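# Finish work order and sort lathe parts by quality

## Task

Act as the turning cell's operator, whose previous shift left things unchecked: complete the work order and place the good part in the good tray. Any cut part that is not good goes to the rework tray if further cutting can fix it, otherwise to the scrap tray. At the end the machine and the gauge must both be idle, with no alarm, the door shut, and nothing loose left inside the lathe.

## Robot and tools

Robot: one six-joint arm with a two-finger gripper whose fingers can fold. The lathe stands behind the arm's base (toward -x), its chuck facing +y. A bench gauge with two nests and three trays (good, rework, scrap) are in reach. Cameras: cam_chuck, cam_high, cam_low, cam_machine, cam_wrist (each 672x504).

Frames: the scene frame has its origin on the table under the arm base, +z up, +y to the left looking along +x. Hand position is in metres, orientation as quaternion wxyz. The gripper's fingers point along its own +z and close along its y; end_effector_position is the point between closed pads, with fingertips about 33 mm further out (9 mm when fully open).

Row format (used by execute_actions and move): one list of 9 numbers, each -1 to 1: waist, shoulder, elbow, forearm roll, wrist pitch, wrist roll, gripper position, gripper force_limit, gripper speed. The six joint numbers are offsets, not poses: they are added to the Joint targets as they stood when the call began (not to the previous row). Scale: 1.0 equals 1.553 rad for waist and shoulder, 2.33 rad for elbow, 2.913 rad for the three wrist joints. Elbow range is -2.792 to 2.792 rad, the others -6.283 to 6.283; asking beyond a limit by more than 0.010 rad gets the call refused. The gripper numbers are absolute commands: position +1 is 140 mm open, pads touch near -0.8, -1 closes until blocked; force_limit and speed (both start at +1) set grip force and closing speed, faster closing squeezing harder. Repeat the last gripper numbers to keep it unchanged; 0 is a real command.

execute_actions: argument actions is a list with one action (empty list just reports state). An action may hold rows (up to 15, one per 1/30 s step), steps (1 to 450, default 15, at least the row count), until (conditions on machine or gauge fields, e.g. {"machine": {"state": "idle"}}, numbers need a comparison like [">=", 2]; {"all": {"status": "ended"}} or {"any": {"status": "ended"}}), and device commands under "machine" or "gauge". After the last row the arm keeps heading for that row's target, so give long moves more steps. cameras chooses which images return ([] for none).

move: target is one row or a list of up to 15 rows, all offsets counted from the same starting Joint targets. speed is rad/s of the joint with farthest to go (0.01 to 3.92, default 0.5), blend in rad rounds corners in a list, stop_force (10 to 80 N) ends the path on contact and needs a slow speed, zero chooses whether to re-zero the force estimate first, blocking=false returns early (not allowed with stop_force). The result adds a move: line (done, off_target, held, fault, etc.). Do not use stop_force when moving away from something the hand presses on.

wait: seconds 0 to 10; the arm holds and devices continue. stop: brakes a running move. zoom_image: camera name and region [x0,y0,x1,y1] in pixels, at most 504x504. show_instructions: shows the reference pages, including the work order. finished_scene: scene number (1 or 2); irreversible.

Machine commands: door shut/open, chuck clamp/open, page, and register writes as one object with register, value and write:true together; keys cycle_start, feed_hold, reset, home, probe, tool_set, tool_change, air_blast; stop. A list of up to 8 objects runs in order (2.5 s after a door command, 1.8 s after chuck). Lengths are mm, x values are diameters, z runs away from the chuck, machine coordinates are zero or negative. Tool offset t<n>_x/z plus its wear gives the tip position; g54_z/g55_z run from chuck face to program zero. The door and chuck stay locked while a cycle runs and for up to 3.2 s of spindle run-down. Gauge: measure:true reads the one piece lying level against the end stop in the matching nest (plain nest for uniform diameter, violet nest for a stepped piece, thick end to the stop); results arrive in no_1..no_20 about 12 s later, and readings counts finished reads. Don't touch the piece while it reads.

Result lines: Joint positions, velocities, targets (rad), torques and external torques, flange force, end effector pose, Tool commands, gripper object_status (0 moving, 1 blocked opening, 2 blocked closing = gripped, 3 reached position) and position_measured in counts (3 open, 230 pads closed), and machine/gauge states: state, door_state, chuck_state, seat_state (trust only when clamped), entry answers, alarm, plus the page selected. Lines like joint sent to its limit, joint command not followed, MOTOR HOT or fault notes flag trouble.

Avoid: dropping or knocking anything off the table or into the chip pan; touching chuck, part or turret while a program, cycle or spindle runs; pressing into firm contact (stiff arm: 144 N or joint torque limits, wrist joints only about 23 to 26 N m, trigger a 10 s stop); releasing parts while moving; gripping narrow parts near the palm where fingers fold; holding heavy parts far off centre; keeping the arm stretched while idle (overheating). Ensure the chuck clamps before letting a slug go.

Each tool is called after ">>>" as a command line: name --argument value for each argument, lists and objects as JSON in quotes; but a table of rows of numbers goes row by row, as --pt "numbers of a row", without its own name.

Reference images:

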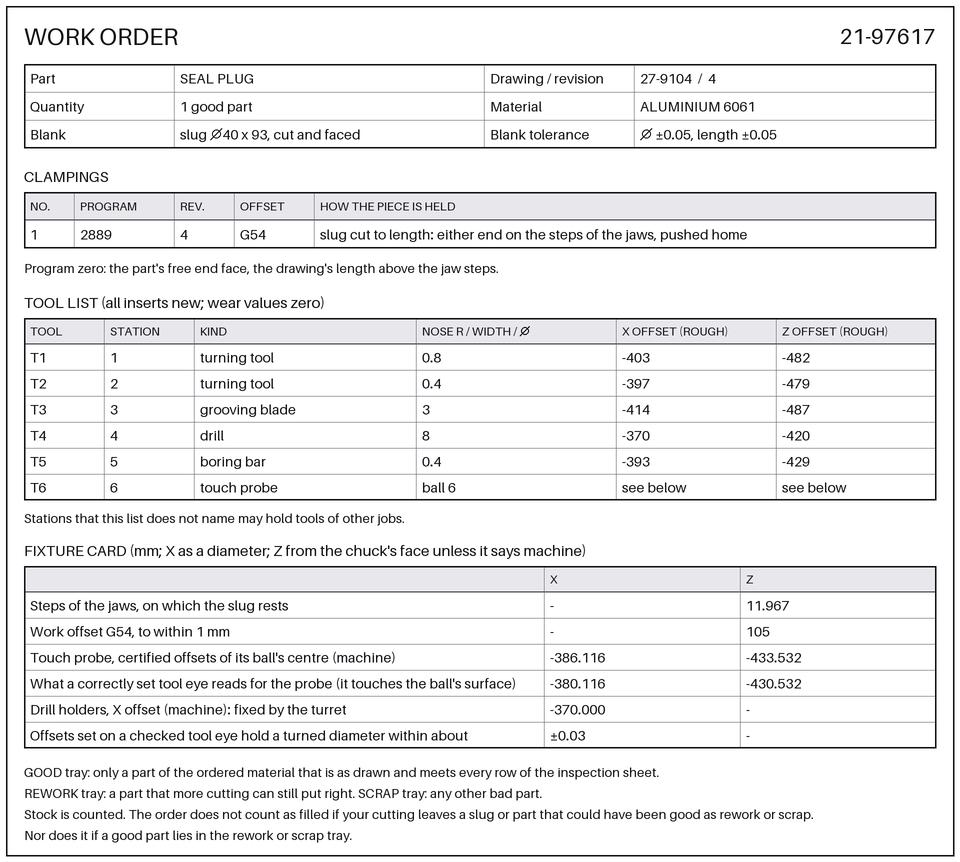

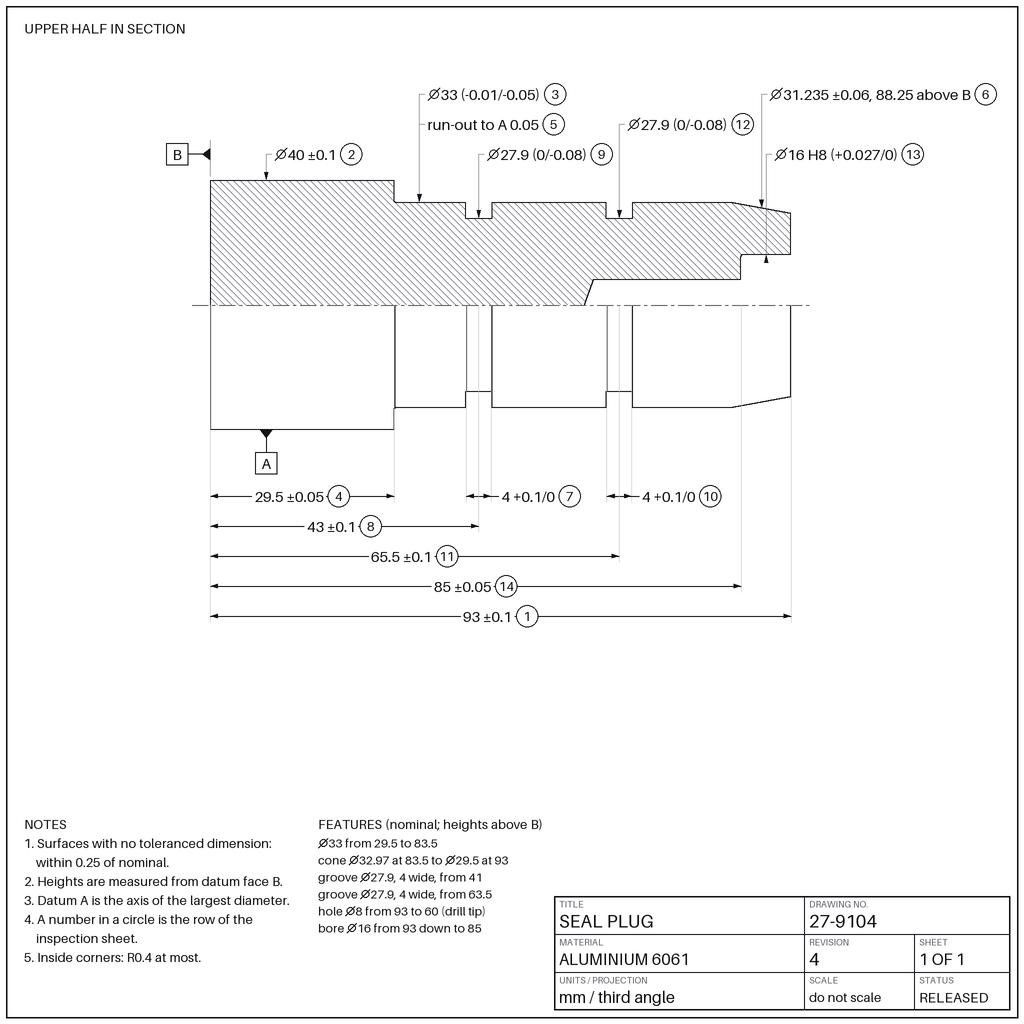

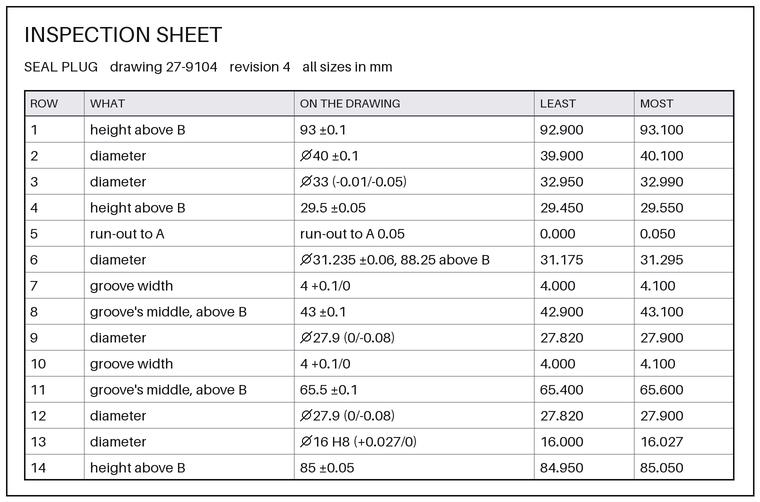

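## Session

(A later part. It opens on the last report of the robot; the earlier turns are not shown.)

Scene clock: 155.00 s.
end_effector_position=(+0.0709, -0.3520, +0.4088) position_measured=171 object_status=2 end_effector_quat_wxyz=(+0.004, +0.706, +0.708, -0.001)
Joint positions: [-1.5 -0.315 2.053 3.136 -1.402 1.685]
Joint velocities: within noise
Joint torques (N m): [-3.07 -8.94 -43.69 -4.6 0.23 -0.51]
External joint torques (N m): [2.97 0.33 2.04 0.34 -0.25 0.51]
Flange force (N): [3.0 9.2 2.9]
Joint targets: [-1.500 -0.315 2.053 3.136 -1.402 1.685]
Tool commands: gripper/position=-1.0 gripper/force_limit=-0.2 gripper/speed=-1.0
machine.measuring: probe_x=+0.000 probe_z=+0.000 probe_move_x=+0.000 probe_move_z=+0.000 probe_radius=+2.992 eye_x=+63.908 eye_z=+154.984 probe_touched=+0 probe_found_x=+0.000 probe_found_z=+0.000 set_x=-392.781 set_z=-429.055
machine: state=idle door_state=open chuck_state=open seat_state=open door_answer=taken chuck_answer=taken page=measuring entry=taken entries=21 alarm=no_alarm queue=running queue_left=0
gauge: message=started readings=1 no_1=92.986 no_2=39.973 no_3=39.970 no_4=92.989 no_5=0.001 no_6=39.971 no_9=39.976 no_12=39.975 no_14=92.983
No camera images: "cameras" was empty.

>>> move --pt "-0.933 0 0 0 0 -0.4971 -1 -0.2 -1" --pt "-0.953 0.1481 -0.0605 0 0.0326 -0.5077 -1 -0.2 -1" --pt "-0.9678 0.4572 -0.2974 0 0.0076 -0.5156 -1 -0.2 -1" --pt "-0.9678 0.4713 -0.2644 0 0.0415 -0.5156 -1 -0.2 -1" --speed '[0.7,0.5,0.5,0.15]' --blend '[0.05,0.03,0.02,0]' --cameras '["cam_chuck","cam_wrist"]'

Scene clock: 160.87 s.
end_effector_position=(-0.7731, -0.1749, +0.3142) position_measured=171 object_status=2 end_effector_quat_wxyz=(+0.001, +0.707, +0.708, +0.001)
Joint positions: [-3.004 0.417 1.437 3.136 -1.281 0.183]
Joint velocities: within noise
Joint torques (N m): [-2.38 -84.33 -42.29 -4.44 0.05 -0.46]
External joint torques (N m): [3.21 1.14 2.02 0.26 -0.08 0.46]
Flange force (N): [-4.0 3.6 2.8]
Joint targets: [-3.004 0.417 1.437 3.136 -1.281 0.183]
machine.measuring: probe_x=+0.000 probe_z=+0.000 probe_move_x=+0.000 probe_move_z=+0.000 probe_radius=+2.992 eye_x=+63.908 eye_z=+154.984 probe_touched=+0 probe_found_x=+0.000 probe_found_z=+0.000 set_x=-392.781 set_z=-429.055
machine: state=idle door_state=open chuck_state=open seat_state=open door_answer=taken chuck_answer=taken page=measuring entry=taken entries=21 alarm=no_alarm queue=done queue_left=0
gauge: message=started readings=1 no_1=92.986 no_2=39.973 no_3=39.970 no_4=92.989 no_5=0.001 no_6=39.971 no_9=39.976 no_12=39.975 no_14=92.983
move: done
camera_calibration:
cam_wrist: T_world_to_cam=[[0.999218, 0.0374208, -0.0127835, 0.79011], [0.0394858, -0.926637, 0.373877, -0.253535], [0.00214516, -0.37409, -0.92739, 0.369159], [0, 0, 0, 1]] pos_world=[-0.780272, -0.126403, 0.447246]
Images, in order (width x height): cam_chuck 672x504, cam_wrist 672x504.

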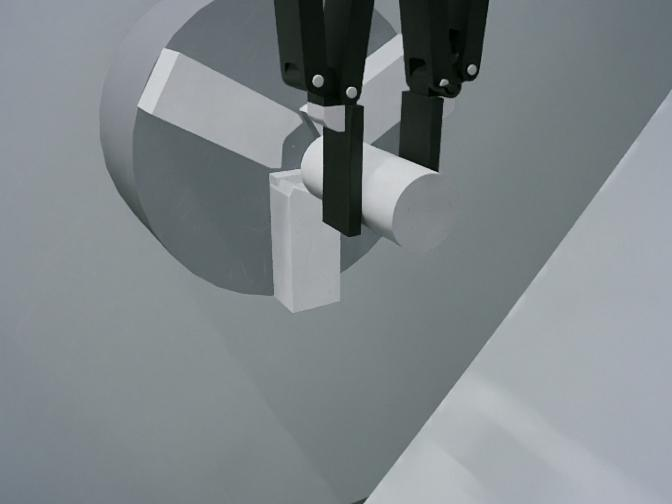

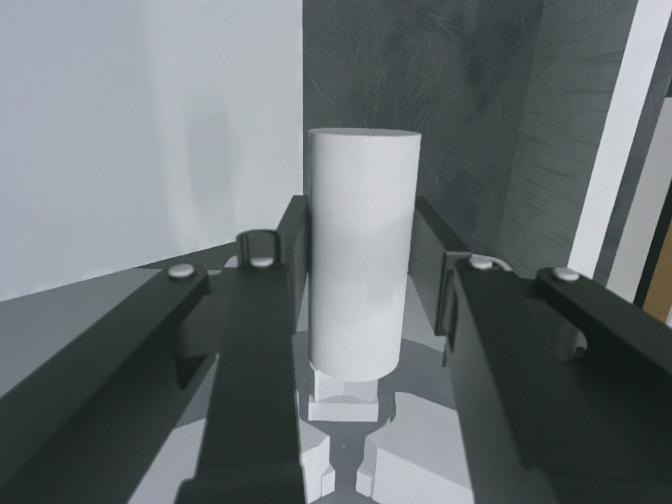

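>>> move --target '[0,0.0020,-0.0020,0,-0.0005,0,-1,-0.2,-1]' --speed 0.1 --cameras '[]'

>>> move --target '[0.0448,0.0148,-0.0149,0,-0.0040,0.0239,-1,-0.2,-1]' --speed 0.02 --stop_force 15 --cameras '["cam_chuck","cam_wrist"]'

Scene clock: 165.77 s.
end_effector_position=(-0.7751, -0.1753, +0.3143) position_measured=171 object_status=2 end_effector_quat_wxyz=(+0.001, +0.707, +0.708, +0.000)
Joint positions: [-3.004 0.42 1.432 3.136 -1.282 0.183]
Joint velocities: within noise
Joint torques (N m): [-2.29 -84.62 -42.52 -4.51 0.12 -0.49]
External joint torques (N m): [3.38 0.68 2.15 0.33 -0.16 0.49]
Flange force (N): [-4.0 4.6 2.6]
Joint targets: [-3.004 0.420 1.432 3.136 -1.282 0.183]
machine.measuring: probe_x=+0.000 probe_z=+0.000 probe_move_x=+0.000 probe_move_z=+0.000 probe_radius=+2.992 eye_x=+63.908 eye_z=+154.984 probe_touched=+0 probe_found_x=+0.000 probe_found_z=+0.000 set_x=-392.781 set_z=-429.055
machine: state=idle door_state=open chuck_state=open seat_state=open door_answer=taken chuck_answer=taken page=measuring entry=taken entries=21 alarm=no_alarm queue=done queue_left=0
gauge: message=started readings=1 no_1=92.986 no_2=39.973 no_3=39.970 no_4=92.989 no_5=0.001 no_6=39.971 no_9=39.976 no_12=39.975 no_14=92.983
move: done
No camera images: "cameras" was empty.

Scene clock: 169.07 s.
end_effector_position=(-0.7756, -0.2199, +0.3148) position_measured=171 object_status=2 end_effector_quat_wxyz=(+0.001, +0.707, +0.708, +0.000)
Joint positions: [-2.949 0.438 1.405 3.136 -1.291 0.238]
Joint velocities: within noise
Joint torques (N m): [8.31 -84.58 -42 -0.62 0.69 -0.78]
External joint torques (N m): [-7.82 -0.97 1.5 -3.6 -0.71 0.78]
Flange force (N): [9.8 2.3 0.2]
Joint targets: [-2.949 0.438 1.405 3.136 -1.291 0.238]
machine.measuring: probe_x=+0.000 probe_z=+0.000 probe_move_x=+0.000 probe_move_z=+0.000 probe_radius=+2.992 eye_x=+63.908 eye_z=+154.984 probe_touched=+0 probe_found_x=+0.000 probe_found_z=+0.000 set_x=-392.781 set_z=-429.055
machine: state=idle door_state=open chuck_state=open seat_state=open door_answer=taken chuck_answer=taken page=measuring entry=taken entries=21 alarm=no_alarm queue=done queue_left=0
gauge: message=started readings=1 no_1=92.986 no_2=39.973 no_3=39.970 no_4=92.989 no_5=0.001 no_6=39.971 no_9=39.976 no_12=39.975 no_14=92.983
move: contact; the waist is farthest, 0.015 rad from its target
camera_calibration:
cam_wrist: T_world_to_cam=[[0.999214, 0.0373313, -0.0132989, 0.794509], [0.0395951, -0.926509, 0.374184, -0.295297], [0.00164719, -0.374417, -0.927259, 0.35242], [0, 0, 0, 1]] pos_world=[-0.782773, -0.171303, 0.447846]
Images, in order (width x height): cam_chuck 672x504, cam_wrist 672x504.

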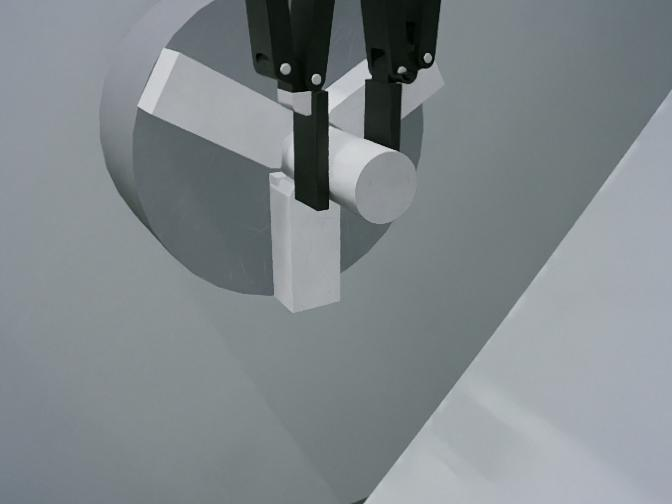

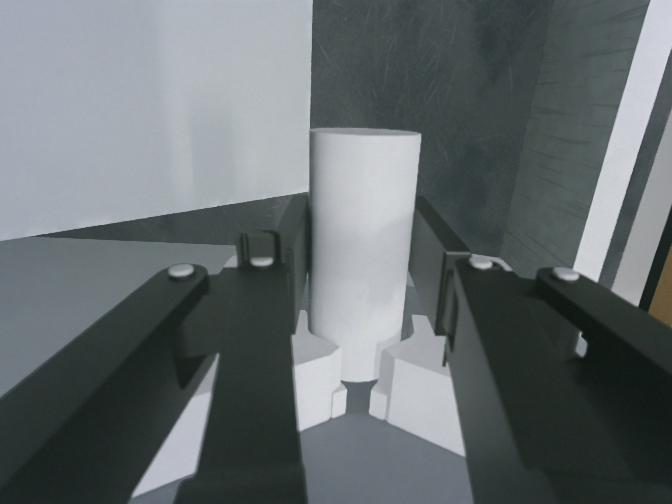

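>>> execute_actions --actions '[{"machine":{"chuck":"clamp"},"steps":60}]' --cameras '["cam_chuck"]'

Scene clock: 172.80 s.
end_effector_position=(-0.7756, -0.2198, +0.3148) position_measured=171 object_status=2 end_effector_quat_wxyz=(+0.001, +0.707, +0.708, +0.000)
Joint positions: [-2.949 0.438 1.405 3.136 -1.291 0.238]
Joint velocities: within noise
Joint torques (N m): [8.35 -55.27 -21.24 -0.5 0.37 -0.98]
External joint torques (N m): [-7.34 -30.47 -19.37 -3.71 -0.39 0.98]
Flange force (N): [8.5 0.0 -37.3]
Joint targets: [-2.949 0.438 1.405 3.136 -1.291 0.238]
Tool commands: gripper/position=-1.0 gripper/force_limit=-0.2 gripper/speed=-1.0
machine.measuring: probe_x=+0.000 probe_z=+0.000 probe_move_x=+0.000 probe_move_z=+0.000 probe_radius=+2.992 eye_x=+63.908 eye_z=+154.984 probe_touched=+0 probe_found_x=+0.000 probe_found_z=+0.000 set_x=-392.781 set_z=-429.055
machine: state=idle door_state=open chuck_state=clamped seat_state=home door_answer=taken chuck_answer=taken page=measuring entry=taken entries=21 alarm=no_alarm queue=done queue_left=0
gauge: message=started readings=1 no_1=92.986 no_2=39.973 no_3=39.970 no_4=92.989 no_5=0.001 no_6=39.971 no_9=39.976 no_12=39.975 no_14=92.983
Images, in order (width x height): cam_chuck 672x504.

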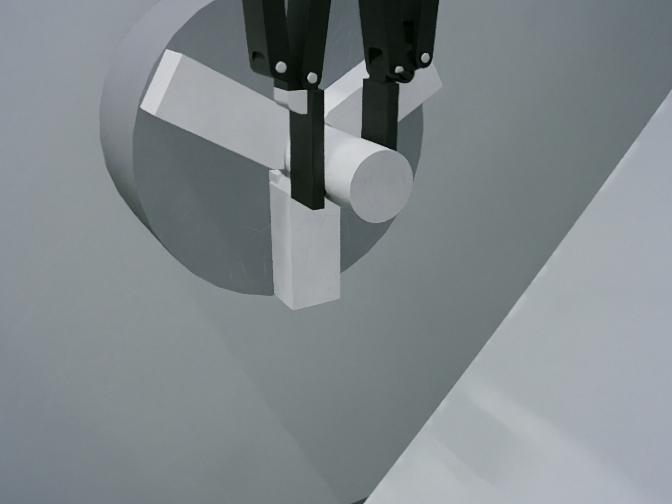

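>>> execute_actions --actions '[{"rows":[[0,0,0,0,0,0,0.1,-0.2,-1]],"steps":70}]' --cameras '[]'

>>> move --target '[0,-0.0003,-0.0003,0,-0.0004,0,0.1,-0.4,-1]' --speed 0.05 --cameras '[]'

>>> execute_actions --actions '[{"rows":[[0,0,0,0,0,0,-1,-0.4,-1]],"steps":75}]' --cameras '[]'

>>> execute_actions --actions '[{"machine":{"chuck":"open"},"steps":60}]' --cameras '["cam_chuck"]'

Scene clock: 176.33 s.
end_effector_position=(-0.7756, -0.2198, +0.3149) position_measured=117 object_status=3 end_effector_quat_wxyz=(+0.001, +0.707, +0.708, +0.000)
Joint positions: [-2.949 0.438 1.405 3.136 -1.291 0.238]
Joint velocities: within noise
Joint torques (N m): [-2.05 -83.8 -40.87 -4.58 0.13 -0.45]
External joint torques (N m): [2.91 -1.82 0.35 0.38 -0.16 0.45]
Flange force (N): [-3.1 4.4 -0.7]
Joint targets: [-2.949 0.438 1.405 3.136 -1.291 0.238]
machine.measuring: probe_x=+0.000 probe_z=+0.000 probe_move_x=+0.000 probe_move_z=+0.000 probe_radius=+2.992 eye_x=+63.908 eye_z=+154.984 probe_touched=+0 probe_found_x=+0.000 probe_found_z=+0.000 set_x=-392.781 set_z=-429.055
machine: state=idle door_state=open chuck_state=clamped seat_state=home door_answer=taken chuck_answer=taken page=measuring entry=taken entries=21 alarm=no_alarm queue=done queue_left=0
gauge: message=started readings=1 no_1=92.986 no_2=39.973 no_3=39.970 no_4=92.989 no_5=0.001 no_6=39.971 no_9=39.976 no_12=39.975 no_14=92.983
No camera images: "cameras" was empty.

Scene clock: 177.03 s.
end_effector_position=(-0.7755, -0.2198, +0.3156) position_measured=117 object_status=3 end_effector_quat_wxyz=(+0.001, +0.707, +0.708, +0.000)
Joint positions: [-2.949 0.438 1.404 3.136 -1.293 0.238]
Joint velocities: within noise
Joint torques (N m): [-2.33 -84.07 -40.8 -4.55 0.15 -0.5]
External joint torques (N m): [3.35 -1.38 0.3 0.36 -0.18 0.5]
Flange force (N): [-3.9 3.7 -0.6]
Joint targets: [-2.949 0.438 1.404 3.136 -1.293 0.238]
machine.measuring: probe_x=+0.000 probe_z=+0.000 probe_move_x=+0.000 probe_move_z=+0.000 probe_radius=+2.992 eye_x=+63.908 eye_z=+154.984 probe_touched=+0 probe_found_x=+0.000 probe_found_z=+0.000 set_x=-392.781 set_z=-429.055
machine: state=idle door_state=open chuck_state=clamped seat_state=home door_answer=taken chuck_answer=taken page=measuring entry=taken entries=21 alarm=no_alarm queue=done queue_left=0
gauge: message=started readings=1 no_1=92.986 no_2=39.973 no_3=39.970 no_4=92.989 no_5=0.001 no_6=39.971 no_9=39.976 no_12=39.975 no_14=92.983
move: done
No camera images: "cameras" was empty.

Scene clock: 179.73 s.
end_effector_position=(-0.7755, -0.2198, +0.3156) position_measured=170 object_status=2 end_effector_quat_wxyz=(+0.001, +0.707, +0.708, +0.000)
Joint positions: [-2.949 0.438 1.404 3.136 -1.293 0.238]
Joint velocities: within noise
Joint torques (N m): [-3.06 -81.33 -38.98 -5.07 0.1 -0.87]
External joint torques (N m): [4.62 -4.33 -1.54 0.89 -0.13 0.87]
Flange force (N): [-5.8 4.6 -4.0]
Joint targets: [-2.949 0.438 1.404 3.136 -1.293 0.238]
machine.measuring: probe_x=+0.000 probe_z=+0.000 probe_move_x=+0.000 probe_move_z=+0.000 probe_radius=+2.992 eye_x=+63.908 eye_z=+154.984 probe_touched=+0 probe_found_x=+0.000 probe_found_z=+0.000 set_x=-392.781 set_z=-429.055
machine: state=idle door_state=open chuck_state=clamped seat_state=home door_answer=taken chuck_answer=taken page=measuring entry=taken entries=21 alarm=no_alarm queue=done queue_left=0
gauge: message=started readings=1 no_1=92.986 no_2=39.973 no_3=39.970 no_4=92.989 no_5=0.001 no_6=39.971 no_9=39.976 no_12=39.975 no_14=92.983
No camera images: "cameras" was empty.

Scene clock: 181.93 s.
end_effector_position=(-0.7755, -0.2198, +0.3156) position_measured=170 object_status=2 end_effector_quat_wxyz=(+0.001, +0.707, +0.708, +0.000)
Joint positions: [-2.949 0.438 1.404 3.136 -1.293 0.238]
Joint velocities: within noise
Joint torques (N m): [-2.17 -86.14 -42.47 -4.53 0.14 -0.49]
External joint torques (N m): [2.8 0.54 2.01 0.33 -0.18 0.49]
Flange force (N): [-3.0 4.6 2.3]
Joint targets: [-2.949 0.438 1.404 3.136 -1.293 0.238]
Tool commands: gripper/position=-1.0 gripper/force_limit=-0.4 gripper/speed=-1.0
machine.measuring: probe_x=+0.000 probe_z=+0.000 probe_move_x=+0.000 probe_move_z=+0.000 probe_radius=+2.992 eye_x=+63.908 eye_z=+154.984 probe_touched=+0 probe_found_x=+0.000 probe_found_z=+0.000 set_x=-392.781 set_z=-429.055
machine: state=idle door_state=open chuck_state=open seat_state=open door_answer=taken chuck_answer=taken page=measuring entry=taken entries=21 alarm=no_alarm queue=done queue_left=0
gauge: message=started readings=1 no_1=92.986 no_2=39.973 no_3=39.970 no_4=92.989 no_5=0.001 no_6=39.971 no_9=39.976 no_12=39.975 no_14=92.983
Images, in order (width x height): cam_chuck 672x504.

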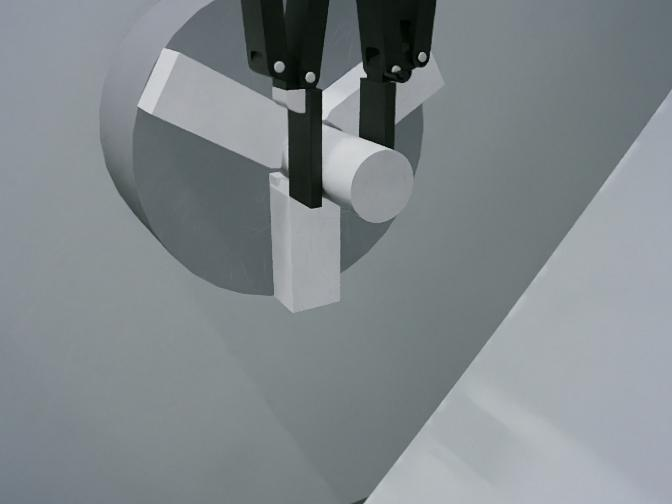

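>>> move --target '[0.0093,0.0035,-0.0035,0,-0.0009,0.0049,-1,-0.4,-1]' --speed 0.01 --stop_force 20 --cameras '["cam_chuck"]'

>>> execute_actions --actions '[{"machine":{"chuck":"clamp"},"steps":60}]' --cameras '["cam_chuck"]'

>>> execute_actions --actions '[{"rows":[[0,0,0,0,0,0,0.1,-0.2,-1]],"steps":70}]' --cameras '[]'

Scene clock: 184.20 s.
end_effector_position=(-0.7755, -0.2276, +0.3156) position_measured=170 object_status=2 end_effector_quat_wxyz=(+0.001, +0.707, +0.708, +0.000)
Joint positions: [-2.94 0.441 1.399 3.136 -1.294 0.247]
Joint velocities: within noise
Joint torques (N m): [16.16 -84.57 -44.69 2.64 2.31 -0.95]
External joint torques (N m): [-15.25 -1.37 4.17 -6.84 -2.34 0.95]
Flange force (N): [20.1 5.4 0.7]
Joint targets: [-2.940 0.441 1.399 3.136 -1.294 0.247]
machine.measuring: probe_x=+0.000 probe_z=+0.000 probe_move_x=+0.000 probe_move_z=+0.000 probe_radius=+2.992 eye_x=+63.908 eye_z=+154.984 probe_touched=+0 probe_found_x=+0.000 probe_found_z=+0.000 set_x=-392.781 set_z=-429.055
machine: state=idle door_state=open chuck_state=open seat_state=open door_answer=taken chuck_answer=taken page=measuring entry=taken entries=21 alarm=no_alarm queue=done queue_left=0
gauge: message=started readings=1 no_1=92.986 no_2=39.973 no_3=39.970 no_4=92.989 no_5=0.001 no_6=39.971 no_9=39.976 no_12=39.975 no_14=92.983
move: contact
Images, in order (width x height): cam_chuck 672x504.

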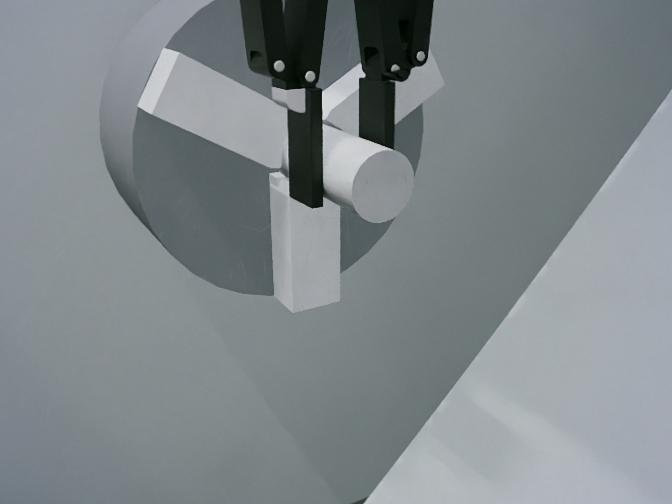

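Scene clock: 186.40 s.
end_effector_position=(-0.7756, -0.2276, +0.3156) position_measured=170 object_status=2 end_effector_quat_wxyz=(+0.001, +0.707, +0.708, +0.000)
Joint positions: [-2.94 0.441 1.399 3.136 -1.294 0.247]
Joint velocities: within noise
Joint torques (N m): [8.51 -76.56 -41.64 -0.48 4.05 -1.21]
External joint torques (N m): [-7.76 -9.77 0.95 -3.74 -4.08 1.21]
Flange force (N): [12.0 11.9 -9.8]
Joint targets: [-2.940 0.441 1.399 3.136 -1.294 0.247]
Tool commands: gripper/position=-1.0 gripper/force_limit=-0.4 gripper/speed=-1.0
machine.measuring: probe_x=+0.000 probe_z=+0.000 probe_move_x=+0.000 probe_move_z=+0.000 probe_radius=+2.992 eye_x=+63.908 eye_z=+154.984 probe_touched=+0 probe_found_x=+0.000 probe_found_z=+0.000 set_x=-392.781 set_z=-429.055
machine: state=idle door_state=open chuck_state=clamped seat_state=home door_answer=taken chuck_answer=taken page=measuring entry=taken entries=21 alarm=no_alarm queue=done queue_left=0
gauge: message=started readings=1 no_1=92.986 no_2=39.973 no_3=39.970 no_4=92.989 no_5=0.001 no_6=39.971 no_9=39.976 no_12=39.975 no_14=92.983
Images, in order (width x height): cam_chuck 672x504.

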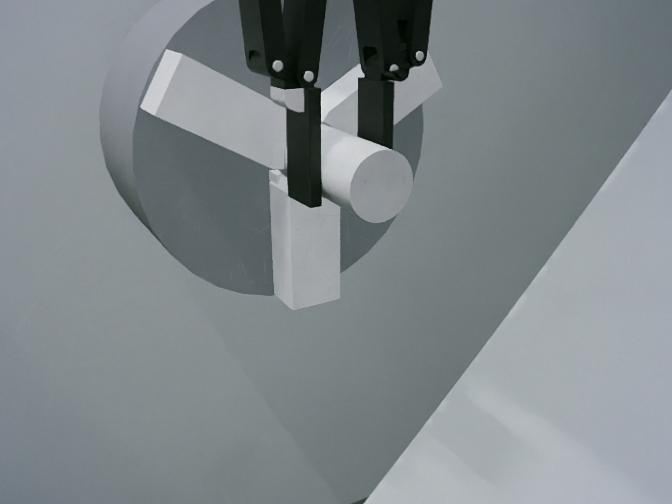

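Scene clock: 188.93 s.
end_effector_position=(-0.7756, -0.2276, +0.3156) position_measured=117 object_status=3 end_effector_quat_wxyz=(+0.001, +0.707, +0.708, +0.000)
Joint positions: [-2.94 0.441 1.399 3.136 -1.294 0.247]
Joint velocities: within noise
Joint torques (N m): [-1.92 -84.31 -40.71 -4.55 0.14 -0.45]
External joint torques (N m): [2.8 -1.64 0.17 0.35 -0.17 0.45]
Flange force (N): [-3.1 3.7 -0.8]
Joint targets: [-2.940 0.441 1.399 3.136 -1.294 0.247]
machine.measuring: probe_x=+0.000 probe_z=+0.000 probe_move_x=+0.000 probe_move_z=+0.000 probe_radius=+2.992 eye_x=+63.908 eye_z=+154.984 probe_touched=+0 probe_found_x=+0.000 probe_found_z=+0.000 set_x=-392.781 set_z=-429.055
machine: state=idle door_state=open chuck_state=clamped seat_state=home door_answer=taken chuck_answer=taken page=measuring entry=taken entries=21 alarm=no_alarm queue=done queue_left=0
gauge: message=started readings=1 no_1=92.986 no_2=39.973 no_3=39.970 no_4=92.989 no_5=0.001 no_6=39.971 no_9=39.976 no_12=39.975 no_14=92.983
No camera images: "cameras" was empty.

>>> move --pt "0 -0.0142 -0.0330 0 -0.0340 0 0.1 -0.2 -1" --pt "-0.0258 -0.3387 0.2202 0 -0.0045 0 0.1 -0.2 -1" --pt "-0.0058 -0.4868 0.2807 0 -0.0371 0 0.1 -0.2 -1" --pt "0.9272 -0.4868 0.2807 0 -0.0371 0 0.1 -0.2 -1" --speed '[0.15,0.5,0.5,0.7]' --blend '[0.01,0.05,0.05,0]' --cameras '["cam_chuck"]'

>>> execute_actions --actions '[{"machine":[{"door":"shut"},{"register":"tool_call","value":6,"write":true,"tool_change":true},{"register":"probe_x","value":0,"write":true},{"register":"probe_z","value":125,"write":true},{"register":"probe_move_z","value":-25,"write":true,"probe":true}],"steps":450,"until":{"machine":{"queue":"done"}}}]' --cameras '[]'

Scene clock: 194.83 s.
end_effector_position=(+0.0711, -0.3517, +0.4087) position_measured=117 object_status=3 end_effector_quat_wxyz=(+0.002, +0.065, +0.998, -0.003)
Joint positions: [-1.499 -0.315 2.053 3.136 -1.402 0.247]
Joint velocities: within noise
Joint torques (N m): [-3.39 -8.04 -42.05 -4.69 0.19 -0.5]
External joint torques (N m): [3.33 -0.64 0.38 0.38 -0.18 0.5]
Flange force (N): [-9.8 4.2 0.0]
Joint targets: [-1.499 -0.315 2.053 3.136 -1.402 0.247]
machine.measuring: probe_x=+0.000 probe_z=+0.000 probe_move_x=+0.000 probe_move_z=+0.000 probe_radius=+2.992 eye_x=+63.908 eye_z=+154.984 probe_touched=+0 probe_found_x=+0.000 probe_found_z=+0.000 set_x=-392.781 set_z=-429.055
machine: state=idle door_state=open chuck_state=clamped seat_state=home door_answer=taken chuck_answer=taken page=measuring entry=taken entries=21 alarm=no_alarm queue=done queue_left=0
gauge: message=started readings=1 no_1=92.986 no_2=39.973 no_3=39.970 no_4=92.989 no_5=0.001 no_6=39.971 no_9=39.976 no_12=39.975 no_14=92.983
move: done
Images, in order (width x height): cam_chuck 672x504.

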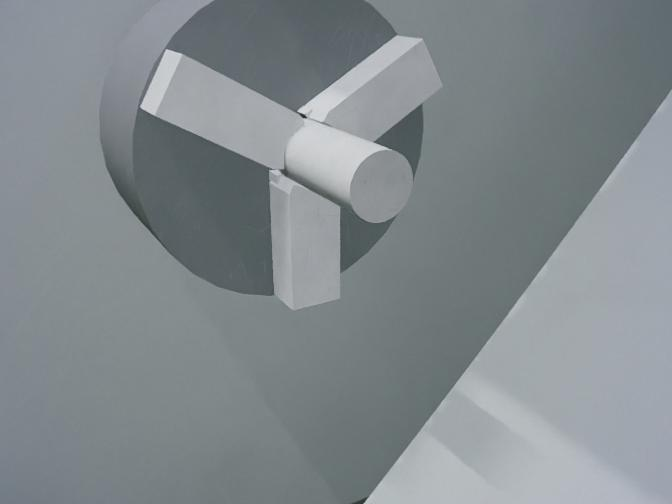

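Scene clock: 210.03 s.
end_effector_position=(+0.0712, -0.3517, +0.4087) position_measured=117 object_status=3 end_effector_quat_wxyz=(+0.002, +0.065, +0.998, -0.003)
Joint positions: [-1.499 -0.315 2.053 3.136 -1.402 0.247]
Joint velocities: within noise
Joint torques (N m): [-3.45 -7.99 -42.16 -4.65 0.18 -0.47]
External joint torques (N m): [3.44 -0.76 0.45 0.34 -0.18 0.47]
Flange force (N): [-9.9 4.6 0.1]
Joint targets: [-1.499 -0.315 2.053 3.136 -1.402 0.247]
Tool commands: gripper/position=+0.1 gripper/force_limit=-0.2 gripper/speed=-1.0
machine.measuring: probe_x=+0.000 probe_z=+125.000 probe_move_x=+0.000 probe_move_z=-25.000 probe_radius=+2.992 eye_x=+63.908 eye_z=+154.984 probe_touched=+0 probe_found_x=+0.000 probe_found_z=+0.000 set_x=-392.781 set_z=-429.055
machine: state=busy door_state=shut chuck_state=clamped seat_state=home door_answer=taken chuck_answer=taken page=measuring entry=taken entries=27 alarm=no_alarm queue=running queue_left=0
gauge: message=started readings=1 no_1=92.986 no_2=39.973 no_3=39.970 no_4=92.989 no_5=0.001 no_6=39.971 no_9=39.976 no_12=39.975 no_14=92.983
No camera images: "cameras" was empty.

>>> execute_actions --actions '[{"steps":450,"until":{"machine":{"queue":"done"}}}]' --cameras '[]'

Scene clock: 210.73 s.
end_effector_position=(+0.0712, -0.3517, +0.4087) position_measured=117 object_status=3 end_effector_quat_wxyz=(+0.002, +0.065, +0.998, -0.003)
Joint positions: [-1.499 -0.315 2.053 3.136 -1.402 0.247]
Joint velocities: within noise
Joint torques (N m): [-3.2 -8.1 -42 -4.64 0.17 -0.49]
External joint torques (N m): [3.12 -0.78 0.24 0.32 -0.17 0.49]
Flange force (N): [-9.2 4.1 -0.2]
Joint targets: [-1.499 -0.315 2.053 3.136 -1.402 0.247]
Tool commands: gripper/position=+0.1 gripper/force_limit=-0.2 gripper/speed=-1.0
machine.measuring: probe_x=+0.000 probe_z=+125.000 probe_move_x=+0.000 probe_move_z=-25.000 probe_radius=+2.992 eye_x=+63.908 eye_z=+154.984 probe_touched=+1 probe_found_x=+0.000 probe_found_z=+105.091 set_x=-392.781 set_z=-429.055
machine: state=idle door_state=shut chuck_state=clamped seat_state=home door_answer=taken chuck_answer=taken page=measuring entry=taken entries=27 alarm=no_alarm queue=done queue_left=0
gauge: message=started readings=1 no_1=92.986 no_2=39.973 no_3=39.970 no_4=92.989 no_5=0.001 no_6=39.971 no_9=39.976 no_12=39.975 no_14=92.983
No camera images: "cameras" was empty.

>>> execute_actions --actions '[{"machine":[{"register":"probe_x","value":34,"write":true,"probe":true}],"steps":450,"until":{"machine":{"queue":"done"}}}]' --cameras '[]'

>>> execute_actions --actions '[{"machine":[{"register":"probe_move_z","value":0,"write":true},{"register":"probe_x","value":60,"write":true},{"register":"probe_z","value":98,"write":true},{"register":"probe_move_x","value":-24,"write":true,"probe":true}],"steps":450,"until":{"machine":{"queue":"done"}}}]' --cameras '[]'

>>> execute_actions --actions '[{"machine":[{"register":"probe_z","value":48,"write":true,"probe":true}],"steps":450,"until":{"machine":{"queue":"done"}}}]' --cameras '[]'

Scene clock: 218.53 s.
end_effector_position=(+0.0712, -0.3517, +0.4087) position_measured=117 object_status=3 end_effector_quat_wxyz=(+0.002, +0.065, +0.998, -0.003)
Joint positions: [-1.499 -0.315 2.053 3.136 -1.402 0.247]
Joint velocities: within noise
Joint torques (N m): [-3.11 -7.82 -41.96 -4.63 0.18 -0.49]
External joint torques (N m): [3.13 -0.86 0.26 0.32 -0.17 0.49]
Flange force (N): [-9.1 4.3 -0.2]
Joint targets: [-1.499 -0.315 2.053 3.136 -1.402 0.247]
Tool commands: gripper/position=+0.1 gripper/force_limit=-0.2 gripper/speed=-1.0
machine.measuring: probe_x=+34.000 probe_z=+125.000 probe_move_x=+0.000 probe_move_z=-25.000 probe_radius=+2.992 eye_x=+63.908 eye_z=+154.984 probe_touched=+1 probe_found_x=+34.000 probe_found_z=+105.091 set_x=-392.781 set_z=-429.055
machine: state=idle door_state=shut chuck_state=clamped seat_state=home door_answer=taken chuck_answer=taken page=measuring entry=taken entries=29 alarm=no_alarm queue=done queue_left=0
gauge: message=started readings=1 no_1=92.986 no_2=39.973 no_3=39.970 no_4=92.989 no_5=0.001 no_6=39.971 no_9=39.976 no_12=39.975 no_14=92.983
No camera images: "cameras" was empty.

Scene clock: 224.50 s.
end_effector_position=(+0.0712, -0.3517, +0.4087) position_measured=117 object_status=3 end_effector_quat_wxyz=(+0.002, +0.065, +0.998, -0.003)
Joint positions: [-1.499 -0.315 2.053 3.136 -1.402 0.247]
Joint velocities: within noise
Joint torques (N m): [-3.13 -7.82 -41.92 -4.68 0.18 -0.47]
External joint torques (N m): [2.95 -0.9 0.26 0.37 -0.18 0.47]
Flange force (N): [-8.6 4.3 -0.3]
Joint targets: [-1.499 -0.315 2.053 3.136 -1.402 0.247]
Tool commands: gripper/position=+0.1 gripper/force_limit=-0.2 gripper/speed=-1.0
machine.measuring: probe_x=+60.000 probe_z=+98.000 probe_move_x=-24.000 probe_move_z=+0.000 probe_radius=+2.992 eye_x=+63.908 eye_z=+154.984 probe_touched=+1 probe_found_x=+39.957 probe_found_z=+98.000 set_x=-392.781 set_z=-429.055
machine: state=idle door_state=shut chuck_state=clamped seat_state=home door_answer=taken chuck_answer=taken page=measuring entry=taken entries=34 alarm=no_alarm queue=done queue_left=0
gauge: message=started readings=1 no_1=92.986 no_2=39.973 no_3=39.970 no_4=92.989 no_5=0.001 no_6=39.971 no_9=39.976 no_12=39.975 no_14=92.983
No camera images: "cameras" was empty.

Scene clock: 230.10 s.
end_effector_position=(+0.0712, -0.3517, +0.4087) position_measured=117 object_status=3 end_effector_quat_wxyz=(+0.002, +0.065, +0.998, -0.003)
Joint positions: [-1.499 -0.315 2.053 3.136 -1.402 0.247]
Joint velocities: within noise
Joint torques (N m): [-3.19 -8.06 -42.05 -4.65 0.15 -0.46]
External joint torques (N m): [3.05 -0.69 0.39 0.34 -0.15 0.46]
Flange force (N): [-8.9 4.1 0.1]
Joint targets: [-1.499 -0.315 2.053 3.136 -1.402 0.247]
Tool commands: gripper/position=+0.1 gripper/force_limit=-0.2 gripper/speed=-1.0
machine.measuring: probe_x=+60.000 probe_z=+48.000 probe_move_x=-24.000 probe_move_z=+0.000 probe_radius=+2.992 eye_x=+63.908 eye_z=+154.984 probe_touched=+1 probe_found_x=+39.969 probe_found_z=+48.000 set_x=-392.781 set_z=-429.055
machine: state=idle door_state=shut chuck_state=clamped seat_state=home door_answer=taken chuck_answer=taken page=measuring entry=taken entries=36 alarm=no_alarm queue=done queue_left=0
gauge: message=started readings=1 no_1=92.986 no_2=39.973 no_3=39.970 no_4=92.989 no_5=0.001 no_6=39.971 no_9=39.976 no_12=39.975 no_14=92.983
No camera images: "cameras" was empty.

>>> execute_actions --actions '[{"machine":[{"register":"g54_z","value":105.105,"write":true,"page":"program"},{"register":"program","value":2889,"write":true},{"register":"t2_x_wear","value":0.15,"write":true},{"register":"t5_x_wear","value":-0.15,"write":true},{"home":true}],"steps":200,"until":{"machine":{"queue":"done"}}}]' --cameras '["cam_chuck"]'

>>> execute_actions --actions '[{"machine":{"page":"work_offsets"},"steps":2}]' --cameras '[]'

>>> execute_actions --actions '[{"machine":{"page":"tools"},"steps":2}]' --cameras '[]'

Scene clock: 234.23 s.
end_effector_position=(+0.0712, -0.3517, +0.4087) position_measured=117 object_status=3 end_effector_quat_wxyz=(+0.002, +0.065, +0.998, -0.003)
Joint positions: [-1.499 -0.315 2.053 3.136 -1.402 0.247]
Joint velocities: within noise
Joint torques (N m): [-3.31 -7.9 -41.92 -4.66 0.23 -0.52]
External joint torques (N m): [3.25 -0.72 0.27 0.35 -0.23 0.52]
Flange force (N): [-9.6 4.2 -0.3]
Joint targets: [-1.499 -0.315 2.053 3.136 -1.402 0.247]
Tool commands: gripper/position=+0.1 gripper/force_limit=-0.2 gripper/speed=-1.0
machine.program: program=+2889 tool_call=+6 tool_in_place=+6 program_revision=+4 program_offset=+54 load_peak=+0 stored1_number=+2889 stored1_revision=+4 stored2_number=+6921 stored2_revision=+5 stored3_number=+1849 stored3_revision=+6 stored4_number=+0 stored4_revision=+0 cycles=+0
machine: state=idle door_state=shut chuck_state=clamped seat_state=home door_answer=taken chuck_answer=taken page=program entry=taken entries=41 alarm=no_alarm queue=done queue_left=0
gauge: message=started readings=1 no_1=92.986 no_2=39.973 no_3=39.970 no_4=92.989 no_5=0.001 no_6=39.971 no_9=39.976 no_12=39.975 no_14=92.983
Images, in order (width x height): cam_chuck 672x504.

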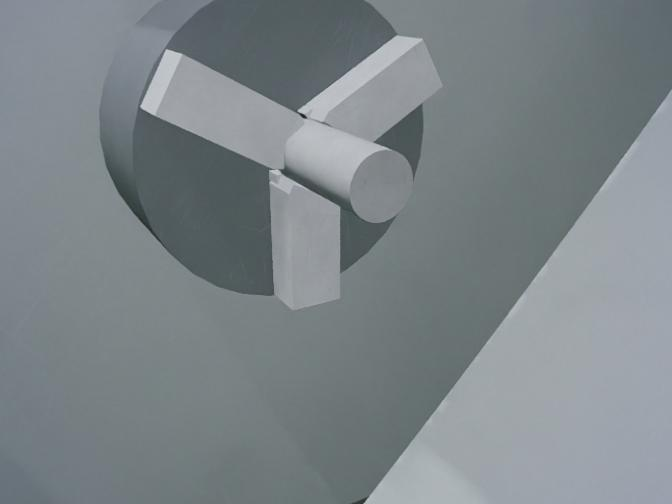

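Scene clock: 234.50 s.
end_effector_position=(+0.0712, -0.3517, +0.4087) position_measured=117 object_status=3 end_effector_quat_wxyz=(+0.002, +0.065, +0.998, -0.003)
Joint positions: [-1.499 -0.315 2.053 3.136 -1.402 0.247]
Joint velocities: within noise
Joint torques (N m): [-3.27 -8.02 -42.06 -4.66 0.2 -0.47]
External joint torques (N m): [3.14 -0.49 0.54 0.36 -0.2 0.47]
Flange force (N): [-9.2 4.0 0.3]
Joint targets: [-1.499 -0.315 2.053 3.136 -1.402 0.247]
Tool commands: gripper/position=+0.1 gripper/force_limit=-0.2 gripper/speed=-1.0
machine.work_offsets: g54_z=+105.105 g55_z=+0.000
machine: state=idle door_state=shut chuck_state=clamped seat_state=home door_answer=taken chuck_answer=taken page=work_offsets entry=taken entries=41 alarm=no_alarm queue=done queue_left=0
gauge: message=started readings=1 no_1=92.986 no_2=39.973 no_3=39.970 no_4=92.989 no_5=0.001 no_6=39.971 no_9=39.976 no_12=39.975 no_14=92.983
No camera images: "cameras" was empty.

Scene clock: 234.77 s.
end_effector_position=(+0.0712, -0.3517, +0.4087) position_measured=117 object_status=3 end_effector_quat_wxyz=(+0.002, +0.065, +0.998, -0.003)
Joint positions: [-1.499 -0.315 2.053 3.136 -1.402 0.247]
Joint velocities: within noise
Joint torques (N m): [-3.33 -8.05 -41.91 -4.66 0.23 -0.47]
External joint torques (N m): [3.3 -0.83 0.26 0.35 -0.24 0.47]
Flange force (N): [-9.5 4.4 -0.3]
Joint targets: [-1.499 -0.315 2.053 3.136 -1.402 0.247]
Tool commands: gripper/position=+0.1 gripper/force_limit=-0.2 gripper/speed=-1.0
machine.tools: t1_x=-403.300 t1_x_wear=+0.000 t1_z=-481.539 t1_z_wear=+0.000 t1_radius=+0.800 t1_station=+1.000 t2_x=-397.444 t2_x_wear=+0.150 t2_z=-479.257 t2_z_wear=+0.000 t2_radius=+0.400 t2_station=+2.000 t3_x=-414.492 t3_x_wear=+0.000 t3_z=-487.464 t3_z_wear=+0.000 t3_radius=+0.000 t3_station=+3.000 t4_x=-370.000 t4_x_wear=+0.000 t4_z=-420.119 t4_z_wear=+0.000 t4_radius=+0.000 t4_station=+4.000 t5_x=-392.786 t5_x_wear=-0.150 t5_z=-429.055 t5_z_wear=+0.000 t5_radius=+0.400 t5_station=+5.000 t6_x=-386.116 t6_x_wear=+0.000 t6_z=-433.532 t6_z_wear=+0.000 t6_radius=+3.000 t6_station=+6.000
machine: state=idle door_state=shut chuck_state=clamped seat_state=home door_answer=taken chuck_answer=taken page=tools entry=taken entries=41 alarm=no_alarm queue=done queue_left=0
gauge: message=started readings=1 no_1=92.986 no_2=39.973 no_3=39.970 no_4=92.989 no_5=0.001 no_6=39.971 no_9=39.976 no_12=39.975 no_14=92.983
No camera images: "cameras" was empty.


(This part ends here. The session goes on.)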